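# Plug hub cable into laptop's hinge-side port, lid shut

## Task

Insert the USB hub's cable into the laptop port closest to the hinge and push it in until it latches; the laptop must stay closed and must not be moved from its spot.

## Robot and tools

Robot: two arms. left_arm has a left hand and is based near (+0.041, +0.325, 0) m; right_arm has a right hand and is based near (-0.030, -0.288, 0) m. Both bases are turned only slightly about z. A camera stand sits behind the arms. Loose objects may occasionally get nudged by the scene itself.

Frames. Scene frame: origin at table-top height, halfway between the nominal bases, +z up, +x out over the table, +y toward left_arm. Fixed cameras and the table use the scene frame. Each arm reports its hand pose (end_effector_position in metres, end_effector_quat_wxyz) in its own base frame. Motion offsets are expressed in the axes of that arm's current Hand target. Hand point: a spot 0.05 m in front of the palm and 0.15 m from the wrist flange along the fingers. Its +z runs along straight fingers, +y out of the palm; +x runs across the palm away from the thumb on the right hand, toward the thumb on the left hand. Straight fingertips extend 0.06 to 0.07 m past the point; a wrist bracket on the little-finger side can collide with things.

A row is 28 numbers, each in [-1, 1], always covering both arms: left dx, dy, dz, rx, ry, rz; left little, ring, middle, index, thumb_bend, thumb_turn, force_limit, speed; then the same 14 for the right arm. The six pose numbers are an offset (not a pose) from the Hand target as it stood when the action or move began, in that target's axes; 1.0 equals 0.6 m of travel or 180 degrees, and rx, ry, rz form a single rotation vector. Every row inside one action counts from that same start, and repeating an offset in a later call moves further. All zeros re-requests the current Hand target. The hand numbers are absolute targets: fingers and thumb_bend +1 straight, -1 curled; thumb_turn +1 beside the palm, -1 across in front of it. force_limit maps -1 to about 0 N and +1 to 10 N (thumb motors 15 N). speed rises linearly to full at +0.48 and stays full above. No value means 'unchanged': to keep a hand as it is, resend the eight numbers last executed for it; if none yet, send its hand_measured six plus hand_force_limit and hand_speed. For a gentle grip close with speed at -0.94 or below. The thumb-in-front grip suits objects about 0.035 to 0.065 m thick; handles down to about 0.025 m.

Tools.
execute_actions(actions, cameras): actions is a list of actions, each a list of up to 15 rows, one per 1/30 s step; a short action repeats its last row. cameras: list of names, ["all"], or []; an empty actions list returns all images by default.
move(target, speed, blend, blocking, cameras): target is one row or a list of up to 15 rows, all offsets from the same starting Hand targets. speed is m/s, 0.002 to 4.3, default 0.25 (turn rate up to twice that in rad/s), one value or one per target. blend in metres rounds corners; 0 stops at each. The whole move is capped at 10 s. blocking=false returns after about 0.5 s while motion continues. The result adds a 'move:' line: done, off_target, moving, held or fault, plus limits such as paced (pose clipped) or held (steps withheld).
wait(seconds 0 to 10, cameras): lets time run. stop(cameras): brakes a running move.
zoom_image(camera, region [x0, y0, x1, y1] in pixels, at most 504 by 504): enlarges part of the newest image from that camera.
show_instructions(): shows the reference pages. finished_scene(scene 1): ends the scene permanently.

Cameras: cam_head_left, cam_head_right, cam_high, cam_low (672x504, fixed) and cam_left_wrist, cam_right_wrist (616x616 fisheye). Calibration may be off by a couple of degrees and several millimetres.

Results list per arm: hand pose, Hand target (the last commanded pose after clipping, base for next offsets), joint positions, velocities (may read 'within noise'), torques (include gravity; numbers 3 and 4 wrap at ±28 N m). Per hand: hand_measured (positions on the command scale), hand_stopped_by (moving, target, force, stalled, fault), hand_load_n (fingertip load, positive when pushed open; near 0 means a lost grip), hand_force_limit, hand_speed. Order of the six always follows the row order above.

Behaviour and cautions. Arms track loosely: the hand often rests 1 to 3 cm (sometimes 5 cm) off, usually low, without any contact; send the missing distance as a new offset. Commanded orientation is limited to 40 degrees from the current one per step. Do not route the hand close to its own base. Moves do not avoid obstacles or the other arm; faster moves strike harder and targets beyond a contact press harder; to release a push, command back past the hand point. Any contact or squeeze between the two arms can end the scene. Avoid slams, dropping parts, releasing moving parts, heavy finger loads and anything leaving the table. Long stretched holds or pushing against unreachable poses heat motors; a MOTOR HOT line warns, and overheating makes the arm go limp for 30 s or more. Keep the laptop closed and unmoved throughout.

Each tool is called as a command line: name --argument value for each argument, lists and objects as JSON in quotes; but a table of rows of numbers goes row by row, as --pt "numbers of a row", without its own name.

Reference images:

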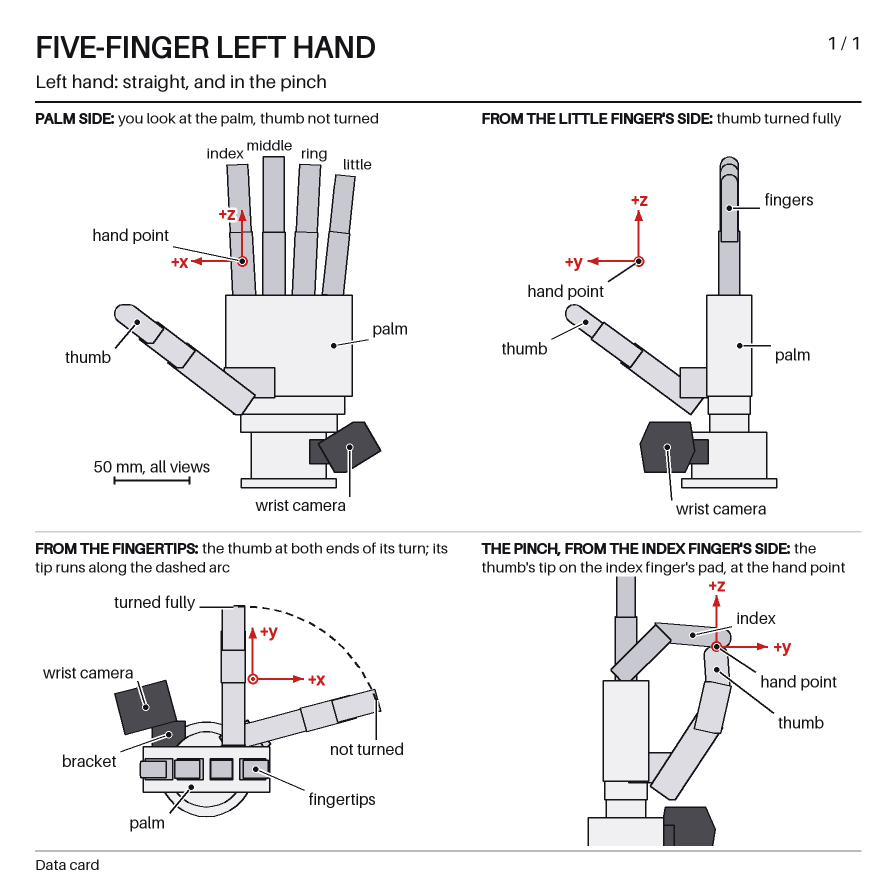

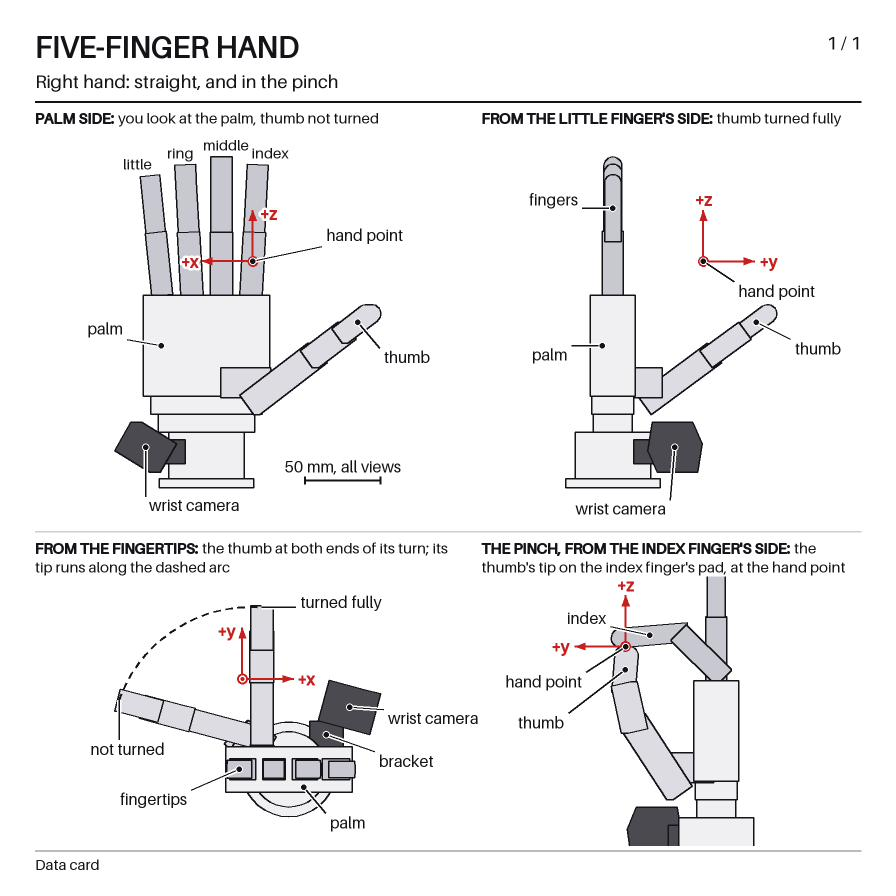

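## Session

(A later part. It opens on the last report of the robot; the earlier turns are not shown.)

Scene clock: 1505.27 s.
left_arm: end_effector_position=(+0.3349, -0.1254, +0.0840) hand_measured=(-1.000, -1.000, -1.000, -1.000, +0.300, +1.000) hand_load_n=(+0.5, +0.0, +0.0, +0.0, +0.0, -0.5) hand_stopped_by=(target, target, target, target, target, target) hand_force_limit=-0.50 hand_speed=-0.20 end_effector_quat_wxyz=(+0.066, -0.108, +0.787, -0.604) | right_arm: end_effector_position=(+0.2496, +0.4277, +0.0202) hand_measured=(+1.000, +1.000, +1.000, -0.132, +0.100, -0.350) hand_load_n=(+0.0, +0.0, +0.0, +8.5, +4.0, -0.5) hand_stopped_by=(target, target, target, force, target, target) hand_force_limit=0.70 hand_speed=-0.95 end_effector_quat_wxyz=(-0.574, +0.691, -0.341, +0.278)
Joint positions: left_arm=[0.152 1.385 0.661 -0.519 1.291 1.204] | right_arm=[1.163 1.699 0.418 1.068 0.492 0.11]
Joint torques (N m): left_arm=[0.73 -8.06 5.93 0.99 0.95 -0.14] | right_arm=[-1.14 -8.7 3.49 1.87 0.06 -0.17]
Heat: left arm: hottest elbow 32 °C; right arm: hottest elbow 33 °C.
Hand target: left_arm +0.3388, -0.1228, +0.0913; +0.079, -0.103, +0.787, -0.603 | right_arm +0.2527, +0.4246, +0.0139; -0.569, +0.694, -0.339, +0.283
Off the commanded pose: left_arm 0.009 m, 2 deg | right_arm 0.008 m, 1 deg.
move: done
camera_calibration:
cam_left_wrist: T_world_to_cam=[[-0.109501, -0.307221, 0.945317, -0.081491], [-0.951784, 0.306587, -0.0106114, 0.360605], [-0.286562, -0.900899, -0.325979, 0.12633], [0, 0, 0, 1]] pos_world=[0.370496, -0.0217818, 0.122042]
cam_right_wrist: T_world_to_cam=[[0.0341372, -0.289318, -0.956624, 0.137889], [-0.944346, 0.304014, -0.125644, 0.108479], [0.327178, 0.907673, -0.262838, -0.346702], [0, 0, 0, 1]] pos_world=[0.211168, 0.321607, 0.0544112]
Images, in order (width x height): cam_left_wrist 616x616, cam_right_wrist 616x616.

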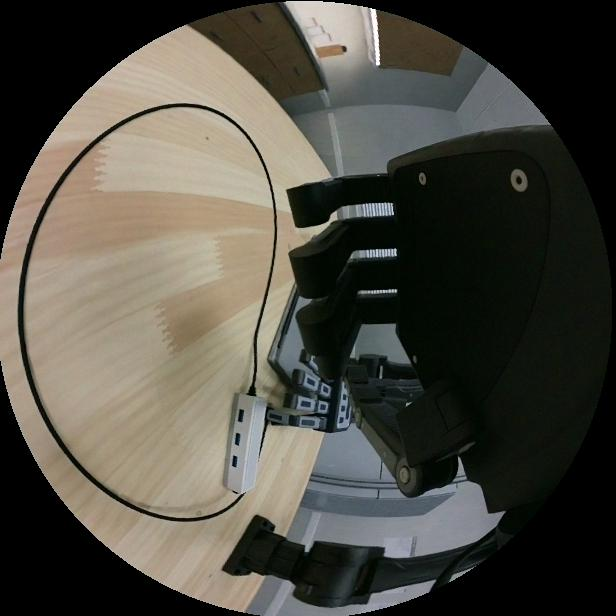

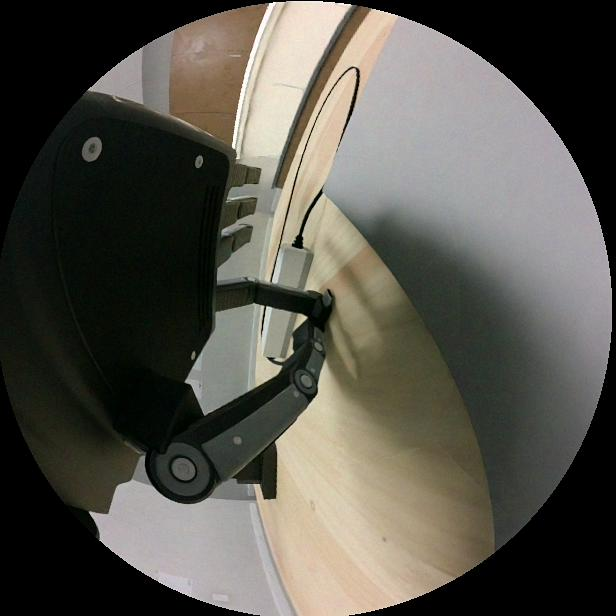

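move --target '[0,0,0,0,0,0,-1,-1,-1,-1,0.3,1,-0.5,-0.2,0,-0.0246,-0.0048,0,0,0,1,1,1,-0.4,0.1,-0.35,0.7,-0.95]' --speed 0.03 --cameras '["cam_left_wrist","cam_right_wrist"]'

zoom_image --camera "cam_right_wrist" --region '[310, 270, 350, 310]'

zoom_image --camera "cam_left_wrist" --region '[255, 390, 295, 430]'

Scene clock: 1509.50 s.
left_arm: end_effector_position=(+0.3349, -0.1254, +0.0840) hand_measured=(-1.000, -1.000, -1.000, -1.000, +0.300, +1.000) hand_load_n=(+0.0, +0.5, +0.0, +0.0, +0.0, +0.0) hand_stopped_by=(target, target, target, target, target, target) hand_force_limit=-0.50 hand_speed=-0.20 end_effector_quat_wxyz=(+0.066, -0.108, +0.787, -0.604) | right_arm: end_effector_position=(+0.2491, +0.4266, +0.0239) hand_measured=(+1.000, +1.000, +1.000, -0.132, +0.100, -0.350) hand_load_n=(+0.0, -0.5, +0.0, +0.5, +0.0, +0.5) hand_stopped_by=(target, target, target, force, target, target) hand_force_limit=0.70 hand_speed=-0.95 end_effector_quat_wxyz=(-0.570, +0.694, -0.341, +0.278)
Joint positions: left_arm=[0.152 1.385 0.661 -0.519 1.291 1.204] | right_arm=[1.163 1.672 0.418 1.031 0.492 0.11]
Joint torques (N m): left_arm=[0.79 -8 5.93 0.96 0.95 -0.14] | right_arm=[-1.14 -11.69 3.79 0.84 0.07 -0.17]
Heat: left arm: hottest elbow 32 °C; right arm: hottest elbow 33 °C.
Hand target: left_arm +0.3388, -0.1228, +0.0913; +0.079, -0.103, +0.787, -0.603 | right_arm +0.2527, +0.4247, +0.0289; -0.569, +0.694, -0.339, +0.283
Off the commanded pose: left_arm 0.009 m, 2 deg | right_arm 0.006 m, 1 deg.
move: done
camera_calibration:
cam_left_wrist: T_world_to_cam=[[-0.109501, -0.307221, 0.945317, -0.081491], [-0.951784, 0.306587, -0.0106114, 0.360605], [-0.286562, -0.900899, -0.325979, 0.12633], [0, 0, 0, 1]] pos_world=[0.370496, -0.0217818, 0.122042]
cam_right_wrist: T_world_to_cam=[[0.0303682, -0.297958, -0.954096, 0.145643], [-0.944854, 0.302841, -0.124649, 0.109369], [0.32608, 0.905267, -0.27233, -0.343044], [0, 0, 0, 1]] pos_world=[0.210774, 0.32082, 0.0591691]
Images, in order (width x height): cam_left_wrist 616x616, cam_right_wrist 616x616.

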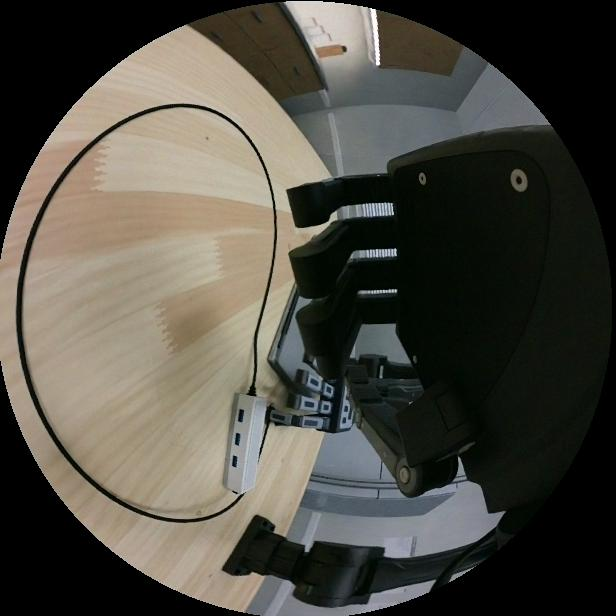

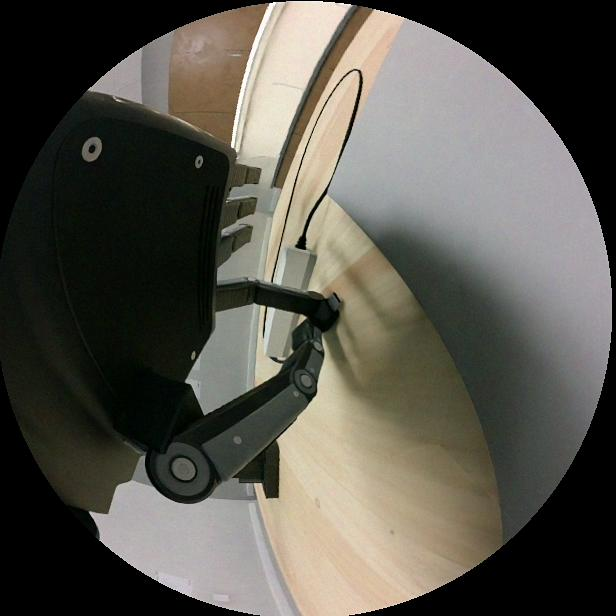

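Scaled by 12.600 from the camera's 616x616 image, which has a finer 880x880 frame.

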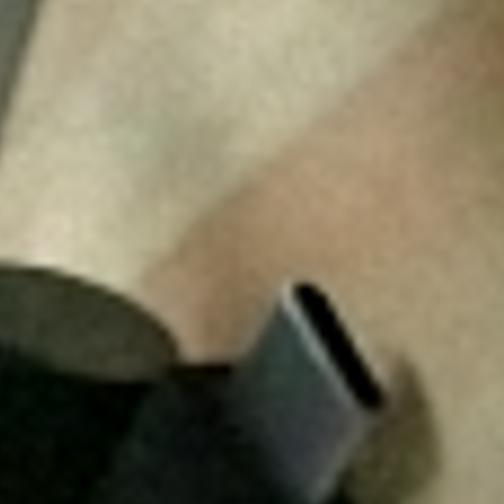

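Scaled by 12.600 from the camera's 616x616 image, which has a finer 880x880 frame.

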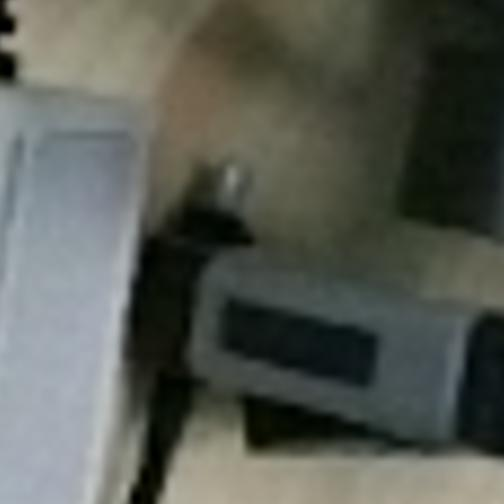

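zoom_image --camera "cam_right_wrist" --region '[290, 270, 370, 350]'

Scaled by 6.300 from the camera's 616x616 image, which has a finer 880x880 frame.

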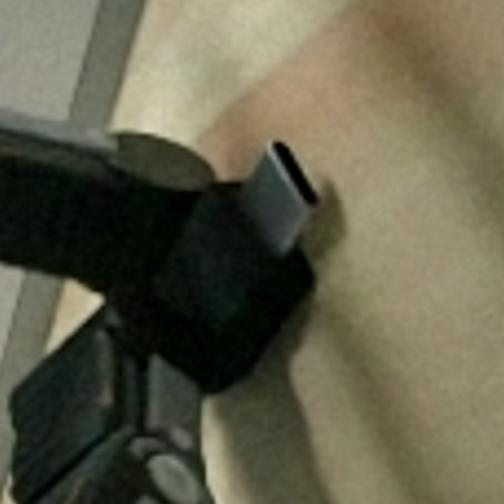

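move --target '[0,0,0,0,0,0,-1,-1,-1,-1,0.3,1,-0.5,-0.2,0,0,0,0,0,0,1,1,1,0.3,0.1,-0.35,0.4,-0.8]' --speed 0.03 --cameras '["cam_left_wrist","cam_right_wrist"]'

zoom_image --camera "cam_right_wrist" --region '[290, 260, 370, 340]'

zoom_image --camera "cam_left_wrist" --region '[250, 370, 310, 430]'

Scene clock: 1519.57 s.
left_arm: end_effector_position=(+0.3349, -0.1254, +0.0840) hand_measured=(-1.000, -1.000, -1.000, -1.000, +0.300, +1.000) hand_load_n=(+0.0, +0.5, +0.0, +0.5, +0.0, +0.0) hand_stopped_by=(target, target, target, target, target, target) hand_force_limit=-0.50 hand_speed=-0.20 end_effector_quat_wxyz=(+0.066, -0.108, +0.787, -0.604) | right_arm: end_effector_position=(+0.2491, +0.4264, +0.0237) hand_measured=(+1.000, +1.000, +1.000, +0.300, +0.100, -0.350) hand_load_n=(+0.0, +0.0, -0.5, +0.0, -1.0, +0.0) hand_stopped_by=(target, target, target, target, target, target) hand_force_limit=0.40 hand_speed=-0.80 end_effector_quat_wxyz=(-0.570, +0.694, -0.341, +0.278)
Joint positions: left_arm=[0.152 1.385 0.661 -0.519 1.291 1.204] | right_arm=[1.163 1.672 0.418 1.029 0.492 0.11]
Joint torques (N m): left_arm=[0.73 -8.12 5.9 0.95 0.95 -0.14] | right_arm=[-1.14 -11.63 3.79 0.92 0.07 -0.17]
Heat: left arm: hottest elbow 32 °C; right arm: hottest elbow 33 °C.
Hand target: left_arm +0.3388, -0.1228, +0.0913; +0.079, -0.103, +0.787, -0.603 | right_arm +0.2527, +0.4247, +0.0290; -0.569, +0.694, -0.339, +0.283
Off the commanded pose: left_arm 0.009 m, 2 deg | right_arm 0.007 m, 1 deg.
move: done
camera_calibration:
cam_left_wrist: T_world_to_cam=[[-0.109501, -0.307221, 0.945317, -0.081491], [-0.951784, 0.306587, -0.0106114, 0.360605], [-0.286562, -0.900899, -0.325979, 0.12633], [0, 0, 0, 1]] pos_world=[0.370496, -0.0217818, 0.122042]
cam_right_wrist: T_world_to_cam=[[0.0299255, -0.298962, -0.953796, 0.146018], [-0.944902, 0.302737, -0.124538, 0.109437], [0.325982, 0.904971, -0.27343, -0.342773], [0, 0, 0, 1]] pos_world=[0.210775, 0.320722, 0.0591758]
Images, in order (width x height): cam_left_wrist 616x616, cam_right_wrist 616x616.

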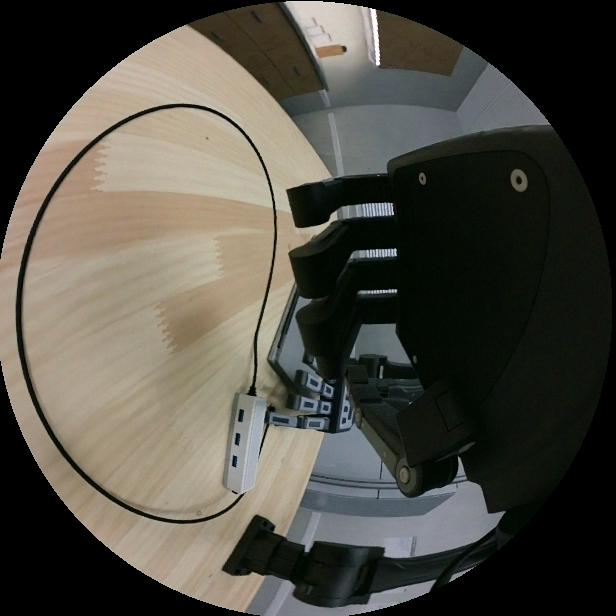

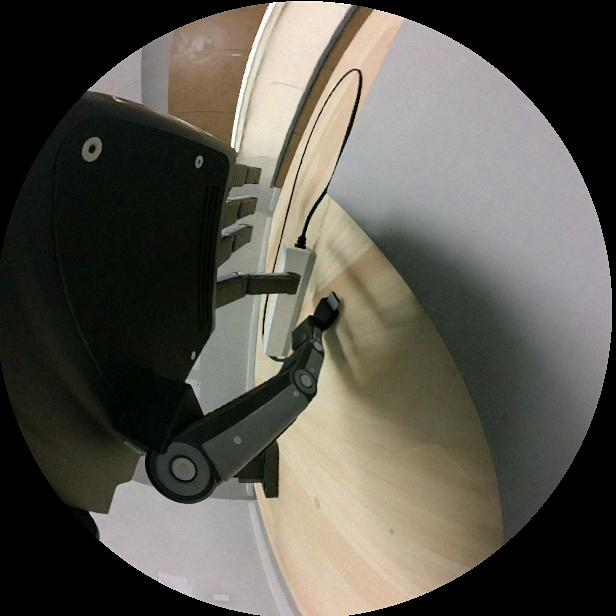

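Scaled by 6.300 from the camera's 616x616 image, which has a finer 880x880 frame.

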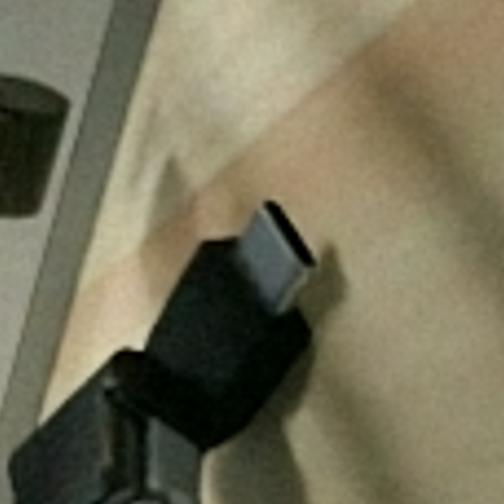

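Scaled by 8.400 from the camera's 616x616 image, which has a finer 880x880 frame.

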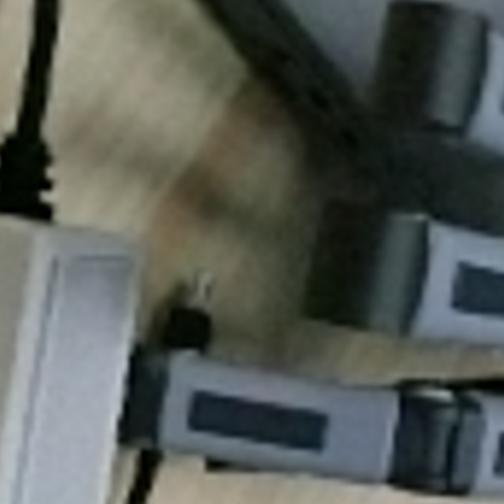

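move --target '[0,0,0,0,0,0,-1,-1,-1,-1,0.3,1,-0.5,-0.2,0,-0.0245,-0.0048,0,0,0,1,1,1,0.3,0.1,-0.35,0.4,-0.8]' --speed 0.04 --cameras '["cam_left_wrist","cam_right_wrist"]'

zoom_image --camera "cam_right_wrist" --region '[290, 260, 370, 340]'

zoom_image --camera "cam_left_wrist" --region '[250, 370, 310, 430]'

Scene clock: 1531.93 s.
left_arm: end_effector_position=(+0.3349, -0.1254, +0.0840) hand_measured=(-1.000, -1.000, -1.000, -1.000, +0.300, +1.000) hand_load_n=(+0.0, +0.0, +0.5, +0.0, +0.0, -0.5) hand_stopped_by=(target, target, target, target, target, target) hand_force_limit=-0.50 hand_speed=-0.20 end_effector_quat_wxyz=(+0.066, -0.108, +0.787, -0.604) | right_arm: end_effector_position=(+0.2482, +0.4244, +0.0345) hand_measured=(+1.000, +1.000, +1.000, +0.300, +0.100, -0.350) hand_load_n=(+0.0, -0.5, +0.0, +0.0, +0.0, +0.0) hand_stopped_by=(target, target, target, target, target, target) hand_force_limit=0.40 hand_speed=-0.80 end_effector_quat_wxyz=(-0.565, +0.698, -0.341, +0.278)
Joint positions: left_arm=[0.152 1.385 0.661 -0.519 1.291 1.204] | right_arm=[1.163 1.611 0.418 0.957 0.492 0.11]
Joint torques (N m): left_arm=[0.67 -8.12 5.98 0.95 0.95 -0.14] | right_arm=[-1.03 -11.63 4.55 1.09 0.1 -0.17]
Heat: left arm: hottest elbow 32 °C; right arm: hottest elbow 33 °C.
Hand target: left_arm +0.3388, -0.1228, +0.0913; +0.079, -0.103, +0.787, -0.603 | right_arm +0.2526, +0.4248, +0.0440; -0.569, +0.694, -0.339, +0.283
Off the commanded pose: left_arm 0.009 m, 2 deg | right_arm 0.011 m, 1 deg.
move: off_target (right_arm)
camera_calibration:
cam_left_wrist: T_world_to_cam=[[-0.109501, -0.307221, 0.945317, -0.081491], [-0.951784, 0.306587, -0.0106114, 0.360605], [-0.286562, -0.900899, -0.325979, 0.12633], [0, 0, 0, 1]] pos_world=[0.370496, -0.0217818, 0.122042]
cam_right_wrist: T_world_to_cam=[[0.0255106, -0.309296, -0.950623, 0.161045], [-0.945501, 0.301327, -0.123413, 0.111291], [0.32462, 0.901963, -0.284753, -0.335672], [0, 0, 0, 1]] pos_world=[0.210083, 0.31904, 0.0712449]
Images, in order (width x height): cam_left_wrist 616x616, cam_right_wrist 616x616.

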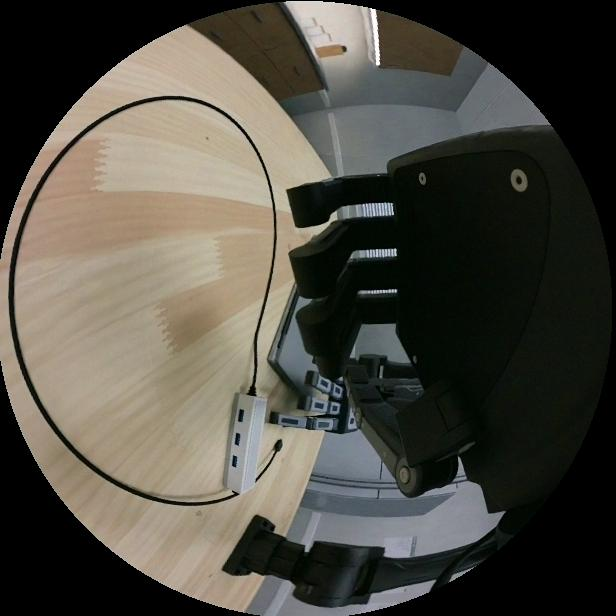

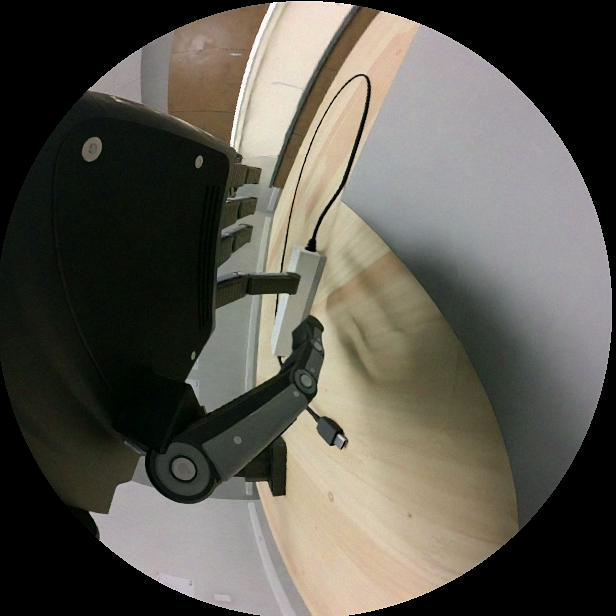

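Scaled by 6.300 from the camera's 616x616 image, which has a finer 880x880 frame.

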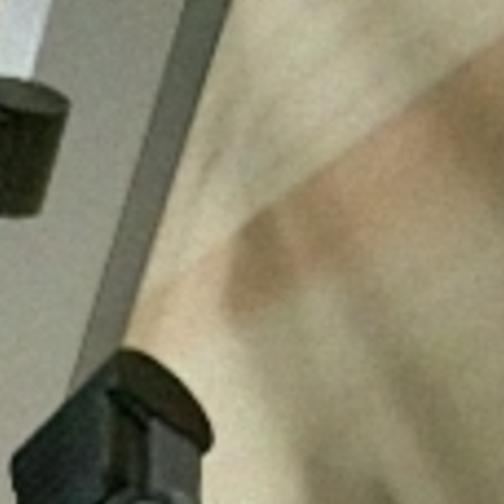

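Scaled by 8.400 from the camera's 616x616 image, which has a finer 880x880 frame.

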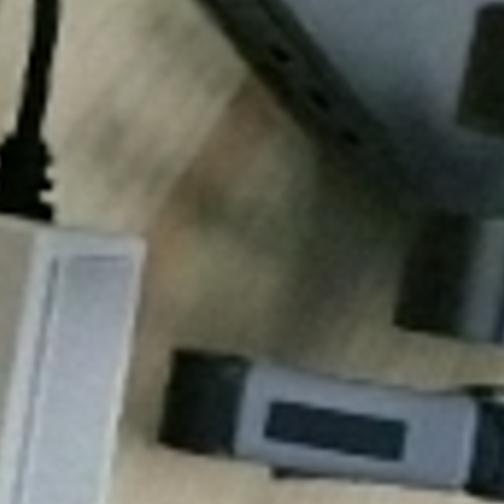

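zoom_image --camera "cam_right_wrist" --region '[290, 390, 370, 470]'

zoom_image --camera "cam_left_wrist" --region '[230, 410, 310, 490]'

Scaled by 6.300 from the camera's 616x616 image, which has a finer 880x880 frame.

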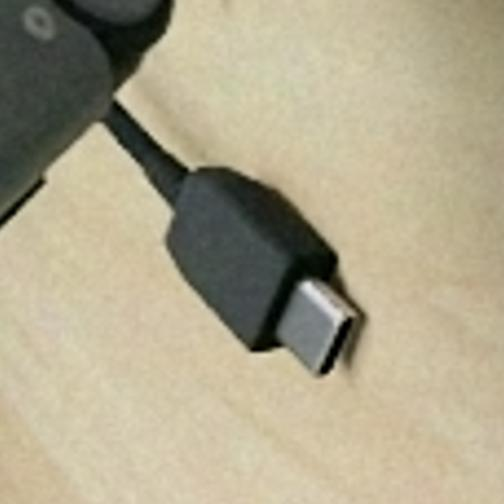

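Scaled by 6.300 from the camera's 616x616 image, which has a finer 880x880 frame.

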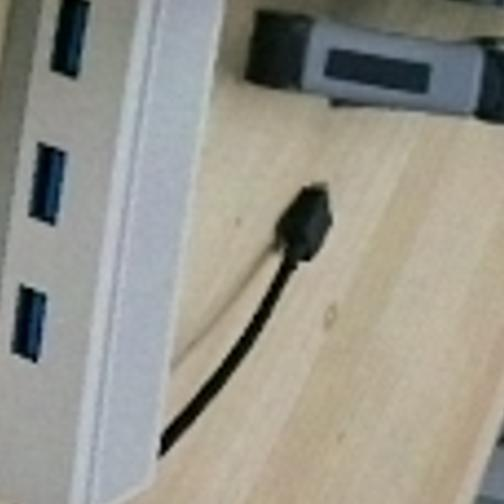

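move --pt "0 0 0 0 0 0 -1 -1 -1 -1 0.3 1 -0.5 -0.2 0 -0.035 -0.007 0 0 0 1 1 1 0.3 0.1 -0.35 0.4 -0.8" --pt "0 0 0 0 0 0 -1 -1 -1 -1 0.3 1 -0.5 -0.2 -0.1010 -0.017 -0.1012 -0.0014 0.1908 0.0375 1 1 1 0.3 0.1 -0.35 0.4 -0.8" --speed 0.12 --blend 0.01 --cameras '["cam_left_wrist","cam_right_wrist"]'

Scene clock: 1575.43 s.
left_arm: end_effector_position=(+0.3349, -0.1254, +0.0840) hand_measured=(-1.000, -1.000, -1.000, -1.000, +0.300, +1.000) hand_load_n=(+0.0, +0.0, +0.0, +0.0, +0.0, -0.5) hand_stopped_by=(target, target, target, target, target, target) hand_force_limit=-0.50 hand_speed=-0.20 end_effector_quat_wxyz=(+0.066, -0.108, +0.787, -0.604) | right_arm: end_effector_position=(+0.1724, +0.4234, +0.0608) hand_measured=(+1.000, +1.000, +1.000, +0.300, +0.100, -0.350) hand_load_n=(+0.0, +0.0, +0.0, +0.0, +0.0, +0.0) hand_stopped_by=(target, target, target, target, target, target) hand_force_limit=0.40 hand_speed=-0.80 end_effector_quat_wxyz=(-0.452, +0.565, -0.526, +0.447)
Joint positions: left_arm=[0.152 1.385 0.661 -0.519 1.291 1.204] | right_arm=[1.585 1.626 0.828 -0.637 1.376 1.404]
Joint torques (N m): left_arm=[0.73 -8.06 5.9 0.98 0.94 -0.14] | right_arm=[-0.03 -10.58 8.51 -0.32 0.78 0.03]
Heat: left arm: hottest elbow 32 °C; right arm: hottest elbow 33 °C.
Hand target: left_arm +0.3388, -0.1228, +0.0913; +0.079, -0.103, +0.787, -0.603 | right_arm +0.1699, +0.4377, +0.0651; -0.458, +0.560, -0.532, +0.441
Off the commanded pose: left_arm 0.009 m, 2 deg | right_arm 0.015 m, 1 deg.
move: off_target (right_arm)
camera_calibration:
cam_left_wrist: T_world_to_cam=[[-0.109501, -0.307221, 0.945317, -0.081491], [-0.951784, 0.306587, -0.0106114, 0.360605], [-0.286562, -0.900899, -0.325979, 0.12633], [0, 0, 0, 1]] pos_world=[0.370496, -0.0217818, 0.122042]
cam_right_wrist: T_world_to_cam=[[-0.141685, -0.291669, -0.945968, 0.208835], [-0.597971, 0.786775, -0.153022, -0.220458], [0.788895, 0.54398, -0.285884, -0.231125], [0, 0, 0, 1]] pos_world=[0.0800951, 0.360089, 0.0977409]
Images, in order (width x height): cam_left_wrist 616x616, cam_right_wrist 616x616.

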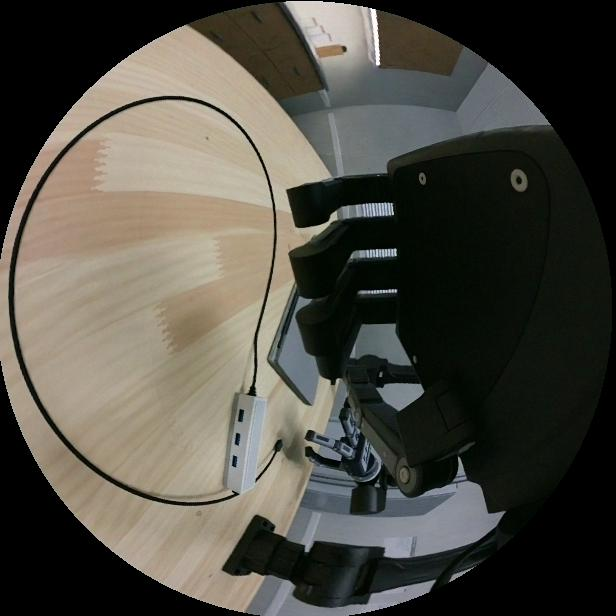

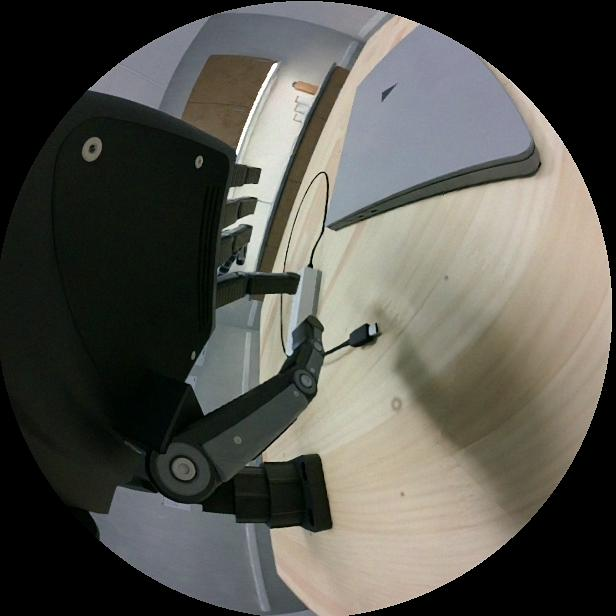

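zoom_image --camera "cam_right_wrist" --region '[330, 295, 410, 375]'

zoom_image --camera "cam_right_wrist" --region '[320, 180, 400, 260]'

Scaled by 6.300 from the camera's 616x616 image, which has a finer 880x880 frame.

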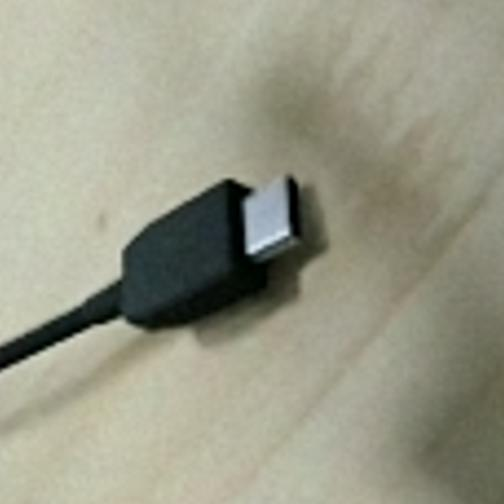

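Scaled by 6.300 from the camera's 616x616 image, which has a finer 880x880 frame.

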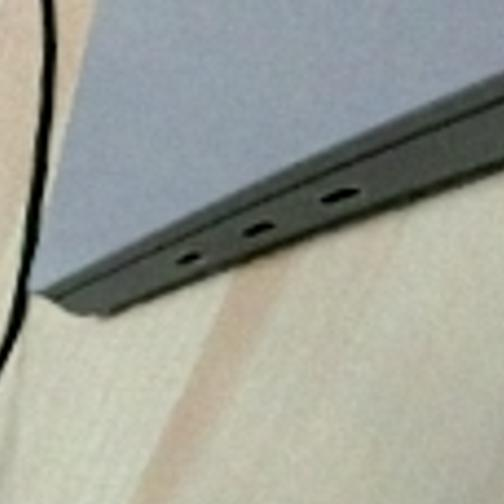

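zoom_image --camera "cam_left_wrist" --region '[200, 420, 300, 520]'

execute_actions --actions '[]' --cameras '["cam_head_left","cam_head_right","cam_right_wrist"]'

zoom_image --camera "cam_head_left" --region '[210, 200, 310, 300]'

Scaled by 5.040 from the camera's 616x616 image, which has a finer 880x880 frame.

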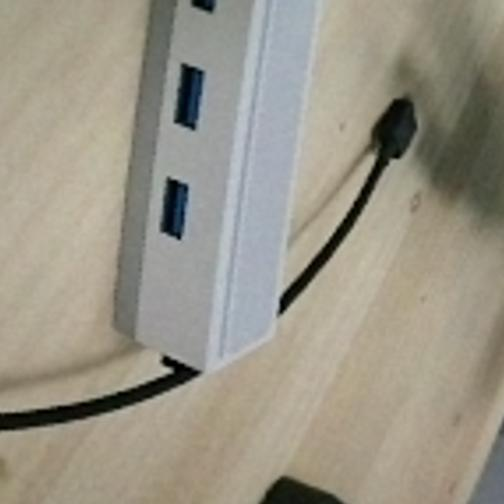

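Scene clock: 1611.50 s.
left_arm: end_effector_position=(+0.3349, -0.1254, +0.0840) hand_measured=(-1.000, -1.000, -1.000, -1.000, +0.300, +1.000) hand_load_n=(+0.0, +0.0, +0.0, +0.0, +0.0, +0.0) hand_stopped_by=(target, target, target, target, target, target) hand_force_limit=-0.50 hand_speed=-0.20 end_effector_quat_wxyz=(+0.066, -0.108, +0.787, -0.604) | right_arm: end_effector_position=(+0.1724, +0.4235, +0.0609) hand_measured=(+1.000, +1.000, +1.000, +0.300, +0.100, -0.350) hand_load_n=(+0.0, -0.5, +0.0, +0.0, +0.0, +0.0) hand_stopped_by=(target, target, target, target, target, target) hand_force_limit=0.40 hand_speed=-0.80 end_effector_quat_wxyz=(-0.452, +0.565, -0.527, +0.447)
Joint positions: left_arm=[0.152 1.385 0.661 -0.519 1.291 1.204] | right_arm=[1.585 1.626 0.828 -0.637 1.376 1.404]
Joint velocities: within noise
Joint torques (N m): left_arm=[0.56 -8.06 5.94 0.99 0.94 -0.14] | right_arm=[-0.03 -10.64 8.54 -0.31 0.77 0.06]
Heat: left arm: hottest elbow 32 °C; right arm: hottest elbow 34 °C.
Hand target: left_arm +0.3388, -0.1228, +0.0913; +0.079, -0.103, +0.787, -0.603 | right_arm +0.1699, +0.4377, +0.0651; -0.458, +0.560, -0.532, +0.441
Off the commanded pose: left_arm 0.009 m, 2 deg | right_arm 0.015 m, 1 deg.
camera_calibration:
cam_right_wrist: T_world_to_cam=[[-0.141736, -0.290924, -0.946189, 0.20859], [-0.597842, 0.78699, -0.152421, -0.220605], [0.788984, 0.544068, -0.285471, -0.231204], [0, 0, 0, 1]] pos_world=[0.0800946, 0.360088, 0.0977386]
Images, in order (width x height): cam_head_left 672x504, cam_head_right 672x504, cam_right_wrist 616x616.

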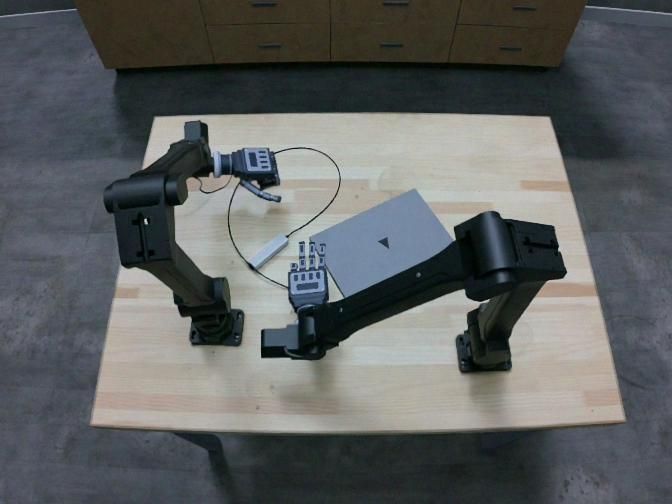

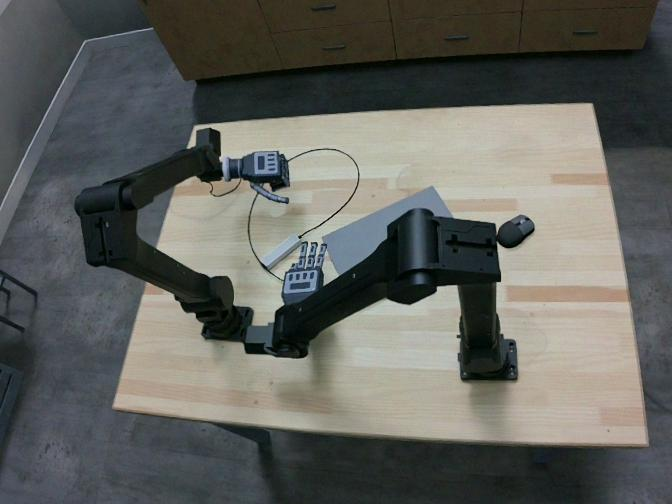

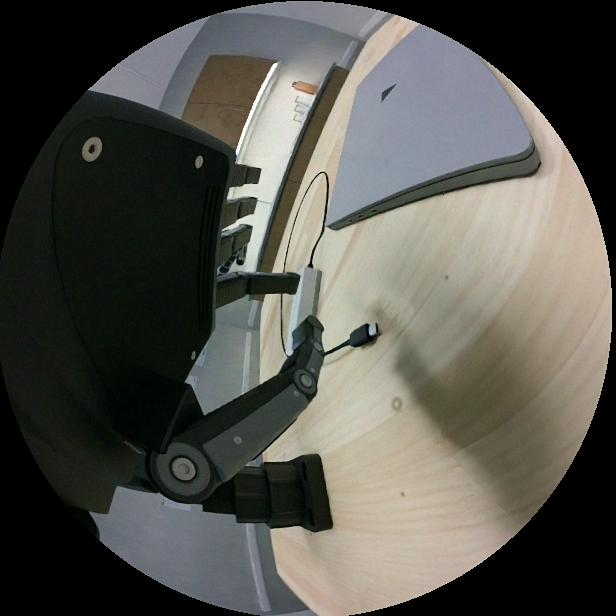

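Scaled by 5.040 from the camera's 672x504 image, which has a finer 960x720 frame.

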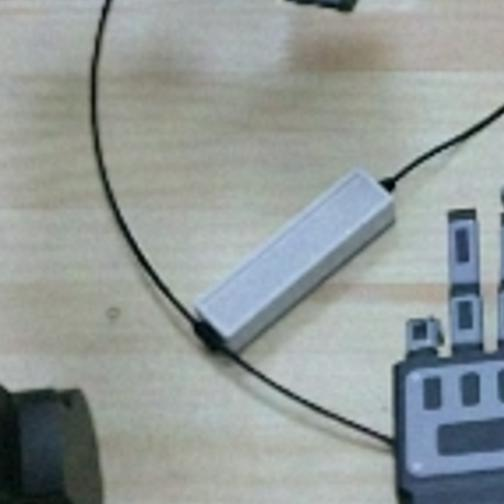

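move --target '[0,0,0,0,0,0,-1,-1,-1,-1,0.3,1,-0.5,-0.2,-0.030,0.0152,0.0078,-0.0004,0.0546,0.0107,1,1,1,0.3,0.1,-0.35,0.4,-0.8]' --speed 0.08 --cameras '["cam_right_wrist"]'

Scene clock: 1622.27 s.
left_arm: end_effector_position=(+0.3349, -0.1254, +0.0840) hand_measured=(-1.000, -1.000, -1.000, -1.000, +0.300, +1.000) hand_load_n=(+0.5, +0.0, +0.0, +0.0, +0.0, -0.5) hand_stopped_by=(target, target, target, target, target, target) hand_force_limit=-0.50 hand_speed=-0.20 end_effector_quat_wxyz=(+0.066, -0.108, +0.787, -0.604) | right_arm: end_effector_position=(+0.1736, +0.4447, +0.0531) hand_measured=(+1.000, +1.000, +1.000, +0.300, +0.100, -0.350) hand_load_n=(+0.0, +0.0, +0.0, +0.0, +0.0, +0.0) hand_stopped_by=(target, target, target, target, target, target) hand_force_limit=0.40 hand_speed=-0.80 end_effector_quat_wxyz=(-0.414, +0.526, -0.572, +0.474)
Joint positions: left_arm=[0.152 1.385 0.661 -0.519 1.291 1.204] | right_arm=[1.585 1.85 1.105 -1.355 1.327 2.088]
Joint torques (N m): left_arm=[0.79 -8.06 5.93 0.96 0.95 -0.15] | right_arm=[-0.26 -13.45 7.84 -1.25 0.63 0.07]
Heat: left arm: hottest elbow 32 °C; right arm: hottest elbow 35 °C.
Hand target: left_arm +0.3388, -0.1228, +0.0913; +0.079, -0.103, +0.787, -0.603 | right_arm +0.1719, +0.4557, +0.0552; -0.418, +0.511, -0.579, +0.479
Off the commanded pose: left_arm 0.009 m, 2 deg | right_arm 0.011 m, 2 deg.
joint sent to its limit (right arm) — joint 6 (wrist roll), upper limit. The joint targets still meet the commanded pose.
move: off_target (right_arm)
camera_calibration:
cam_right_wrist: T_world_to_cam=[[-0.199316, -0.261313, -0.944451, 0.204303], [-0.474248, 0.869126, -0.140387, -0.29647], [0.857532, 0.419923, -0.297158, -0.201978], [0, 0, 0, 1]] pos_world=[0.0733235, 0.395872, 0.0913139]
Images, in order (width x height): cam_right_wrist 616x616.

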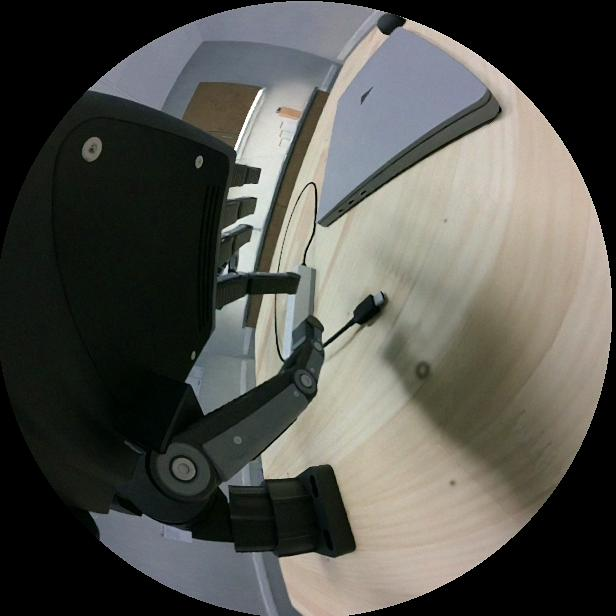

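zoom_image --camera "cam_right_wrist" --region '[330, 265, 410, 345]'

Scaled by 6.300 from the camera's 616x616 image, which has a finer 880x880 frame.

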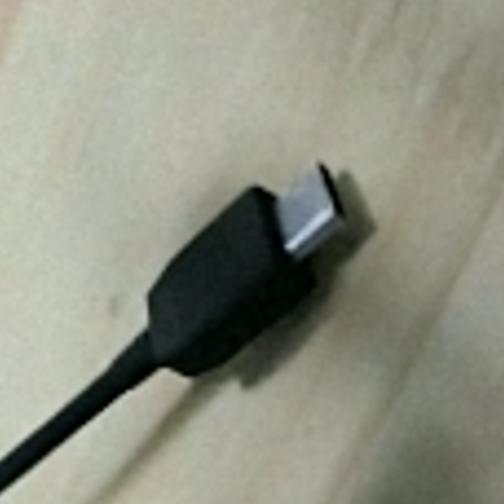

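move --target '[0,0,0,0,0,0,-1,-1,-1,-1,0.3,1,-0.5,-0.2,0.0078,0.0373,0.0005,0,0,0,1,1,1,0.3,0.1,-0.35,0.4,-0.8]' --speed 0.06 --cameras '["cam_right_wrist"]'

zoom_image --camera "cam_right_wrist" --region '[290, 255, 370, 335]'

Scene clock: 1634.73 s.
left_arm: end_effector_position=(+0.3349, -0.1254, +0.0840) hand_measured=(-1.000, -1.000, -1.000, -1.000, +0.300, +1.000) hand_load_n=(+0.0, +0.0, +0.0, +0.0, +0.0, -0.5) hand_stopped_by=(target, target, target, target, target, target) hand_force_limit=-0.50 hand_speed=-0.20 end_effector_quat_wxyz=(+0.066, -0.108, +0.787, -0.604) | right_arm: end_effector_position=(+0.1714, +0.4478, +0.0384) hand_measured=(+1.000, +1.000, +1.000, +0.300, +0.100, -0.350) hand_load_n=(+0.0, +0.0, +0.0, +0.0, +0.0, +0.0) hand_stopped_by=(target, target, target, target, target, target) hand_force_limit=0.40 hand_speed=-0.80 end_effector_quat_wxyz=(+0.414, -0.526, +0.575, -0.471)
Joint positions: left_arm=[0.152 1.385 0.661 -0.519 1.291 1.204] | right_arm=[1.589 1.88 1.105 -1.321 1.321 2.088]
Joint torques (N m): left_arm=[0.73 -8.06 5.94 0.96 0.94 -0.14] | right_arm=[0.15 -13.74 5.19 -0.28 0.64 0.06]
Heat: left arm: hottest elbow 32 °C; right arm: hottest elbow 35 °C.
Hand target: left_arm +0.3388, -0.1228, +0.0913; +0.079, -0.103, +0.787, -0.603 | right_arm +0.1673, +0.4515, +0.0332; +0.418, -0.511, +0.579, -0.479
Off the commanded pose: left_arm 0.009 m, 2 deg | right_arm 0.008 m, 2 deg.
joint sent to its limit (right arm) — joint 6 (wrist roll), upper limit. The joint targets still meet the commanded pose.
move: done
camera_calibration:
cam_right_wrist: T_world_to_cam=[[-0.204425, -0.257178, -0.944495, 0.189799], [-0.47537, 0.86954, -0.13388, -0.302529], [0.855707, 0.421616, -0.30001, -0.206084], [0, 0, 0, 1]] pos_world=[0.071334, 0.398762, 0.0769336]
Images, in order (width x height): cam_right_wrist 616x616.

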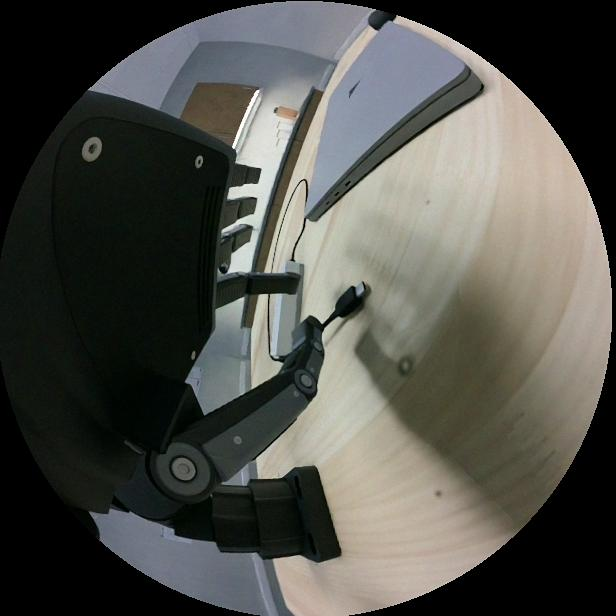

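Scaled by 6.300 from the camera's 616x616 image, which has a finer 880x880 frame.

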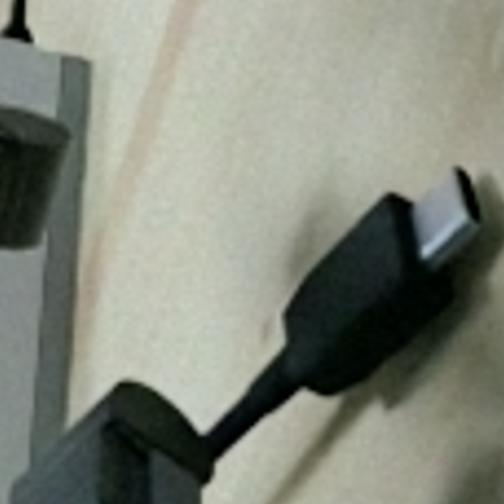

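move --target '[0,0,0,0,0,0,-1,-1,-1,-1,0.3,1,-0.5,-0.2,0,0.0196,0.0039,0,0,0,1,1,1,0.3,0.1,-0.35,0.4,-0.8]' --speed 0.04 --cameras '["cam_right_wrist"]'

zoom_image --camera "cam_right_wrist" --region '[290, 255, 370, 335]'

Scene clock: 1642.27 s.
left_arm: end_effector_position=(+0.3349, -0.1254, +0.0840) hand_measured=(-1.000, -1.000, -1.000, -1.000, +0.300, +1.000) hand_load_n=(+0.0, +0.0, +0.0, +0.0, +0.0, +0.0) hand_stopped_by=(target, target, target, target, target, target) hand_force_limit=-0.50 hand_speed=-0.20 end_effector_quat_wxyz=(+0.066, -0.108, +0.787, -0.604) | right_arm: end_effector_position=(+0.1714, +0.4482, +0.0266) hand_measured=(+1.000, +1.000, +1.000, +0.300, +0.100, -0.350) hand_load_n=(+0.0, -0.5, +0.0, +0.0, +0.0, +0.0) hand_stopped_by=(target, target, target, target, target, target) hand_force_limit=0.40 hand_speed=-0.80 end_effector_quat_wxyz=(+0.414, -0.526, +0.575, -0.471)
Joint positions: left_arm=[0.152 1.385 0.661 -0.519 1.291 1.204] | right_arm=[1.589 1.904 1.101 -1.292 1.321 2.088]
Joint torques (N m): left_arm=[0.73 -7.88 5.91 0.99 0.95 -0.14] | right_arm=[0.26 -13.63 5.04 -0.43 0.64 0.06]
Heat: left arm: hottest elbow 32 °C; right arm: hottest elbow 35 °C.
Hand target: left_arm +0.3388, -0.1228, +0.0913; +0.079, -0.103, +0.787, -0.603 | right_arm +0.1673, +0.4514, +0.0213; +0.418, -0.511, +0.579, -0.479
Off the commanded pose: left_arm 0.009 m, 2 deg | right_arm 0.007 m, 2 deg.
joint sent to its limit (right arm) — joint 6 (wrist roll), upper limit. The joint targets still meet the commanded pose.
move: done
camera_calibration:
cam_right_wrist: T_world_to_cam=[[-0.204457, -0.25644, -0.944688, 0.17836], [-0.47534, 0.869661, -0.133196, -0.304612], [0.855715, 0.421815, -0.299705, -0.209838], [0, 0, 0, 1]] pos_world=[0.0712339, 0.399161, 0.065032]
Images, in order (width x height): cam_right_wrist 616x616.

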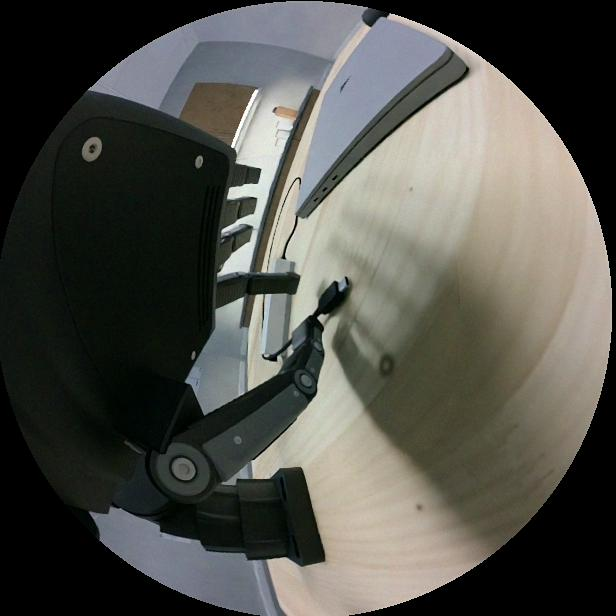

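Scaled by 6.300 from the camera's 616x616 image, which has a finer 880x880 frame.

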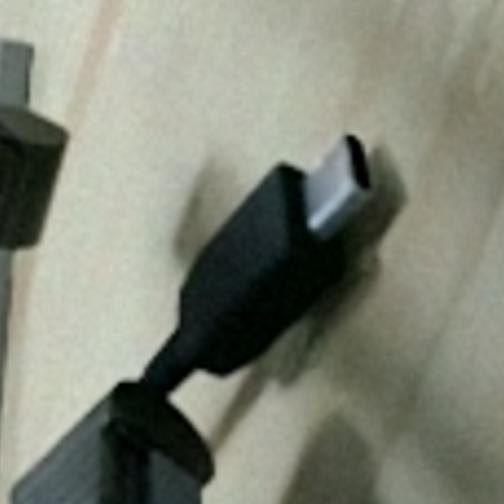

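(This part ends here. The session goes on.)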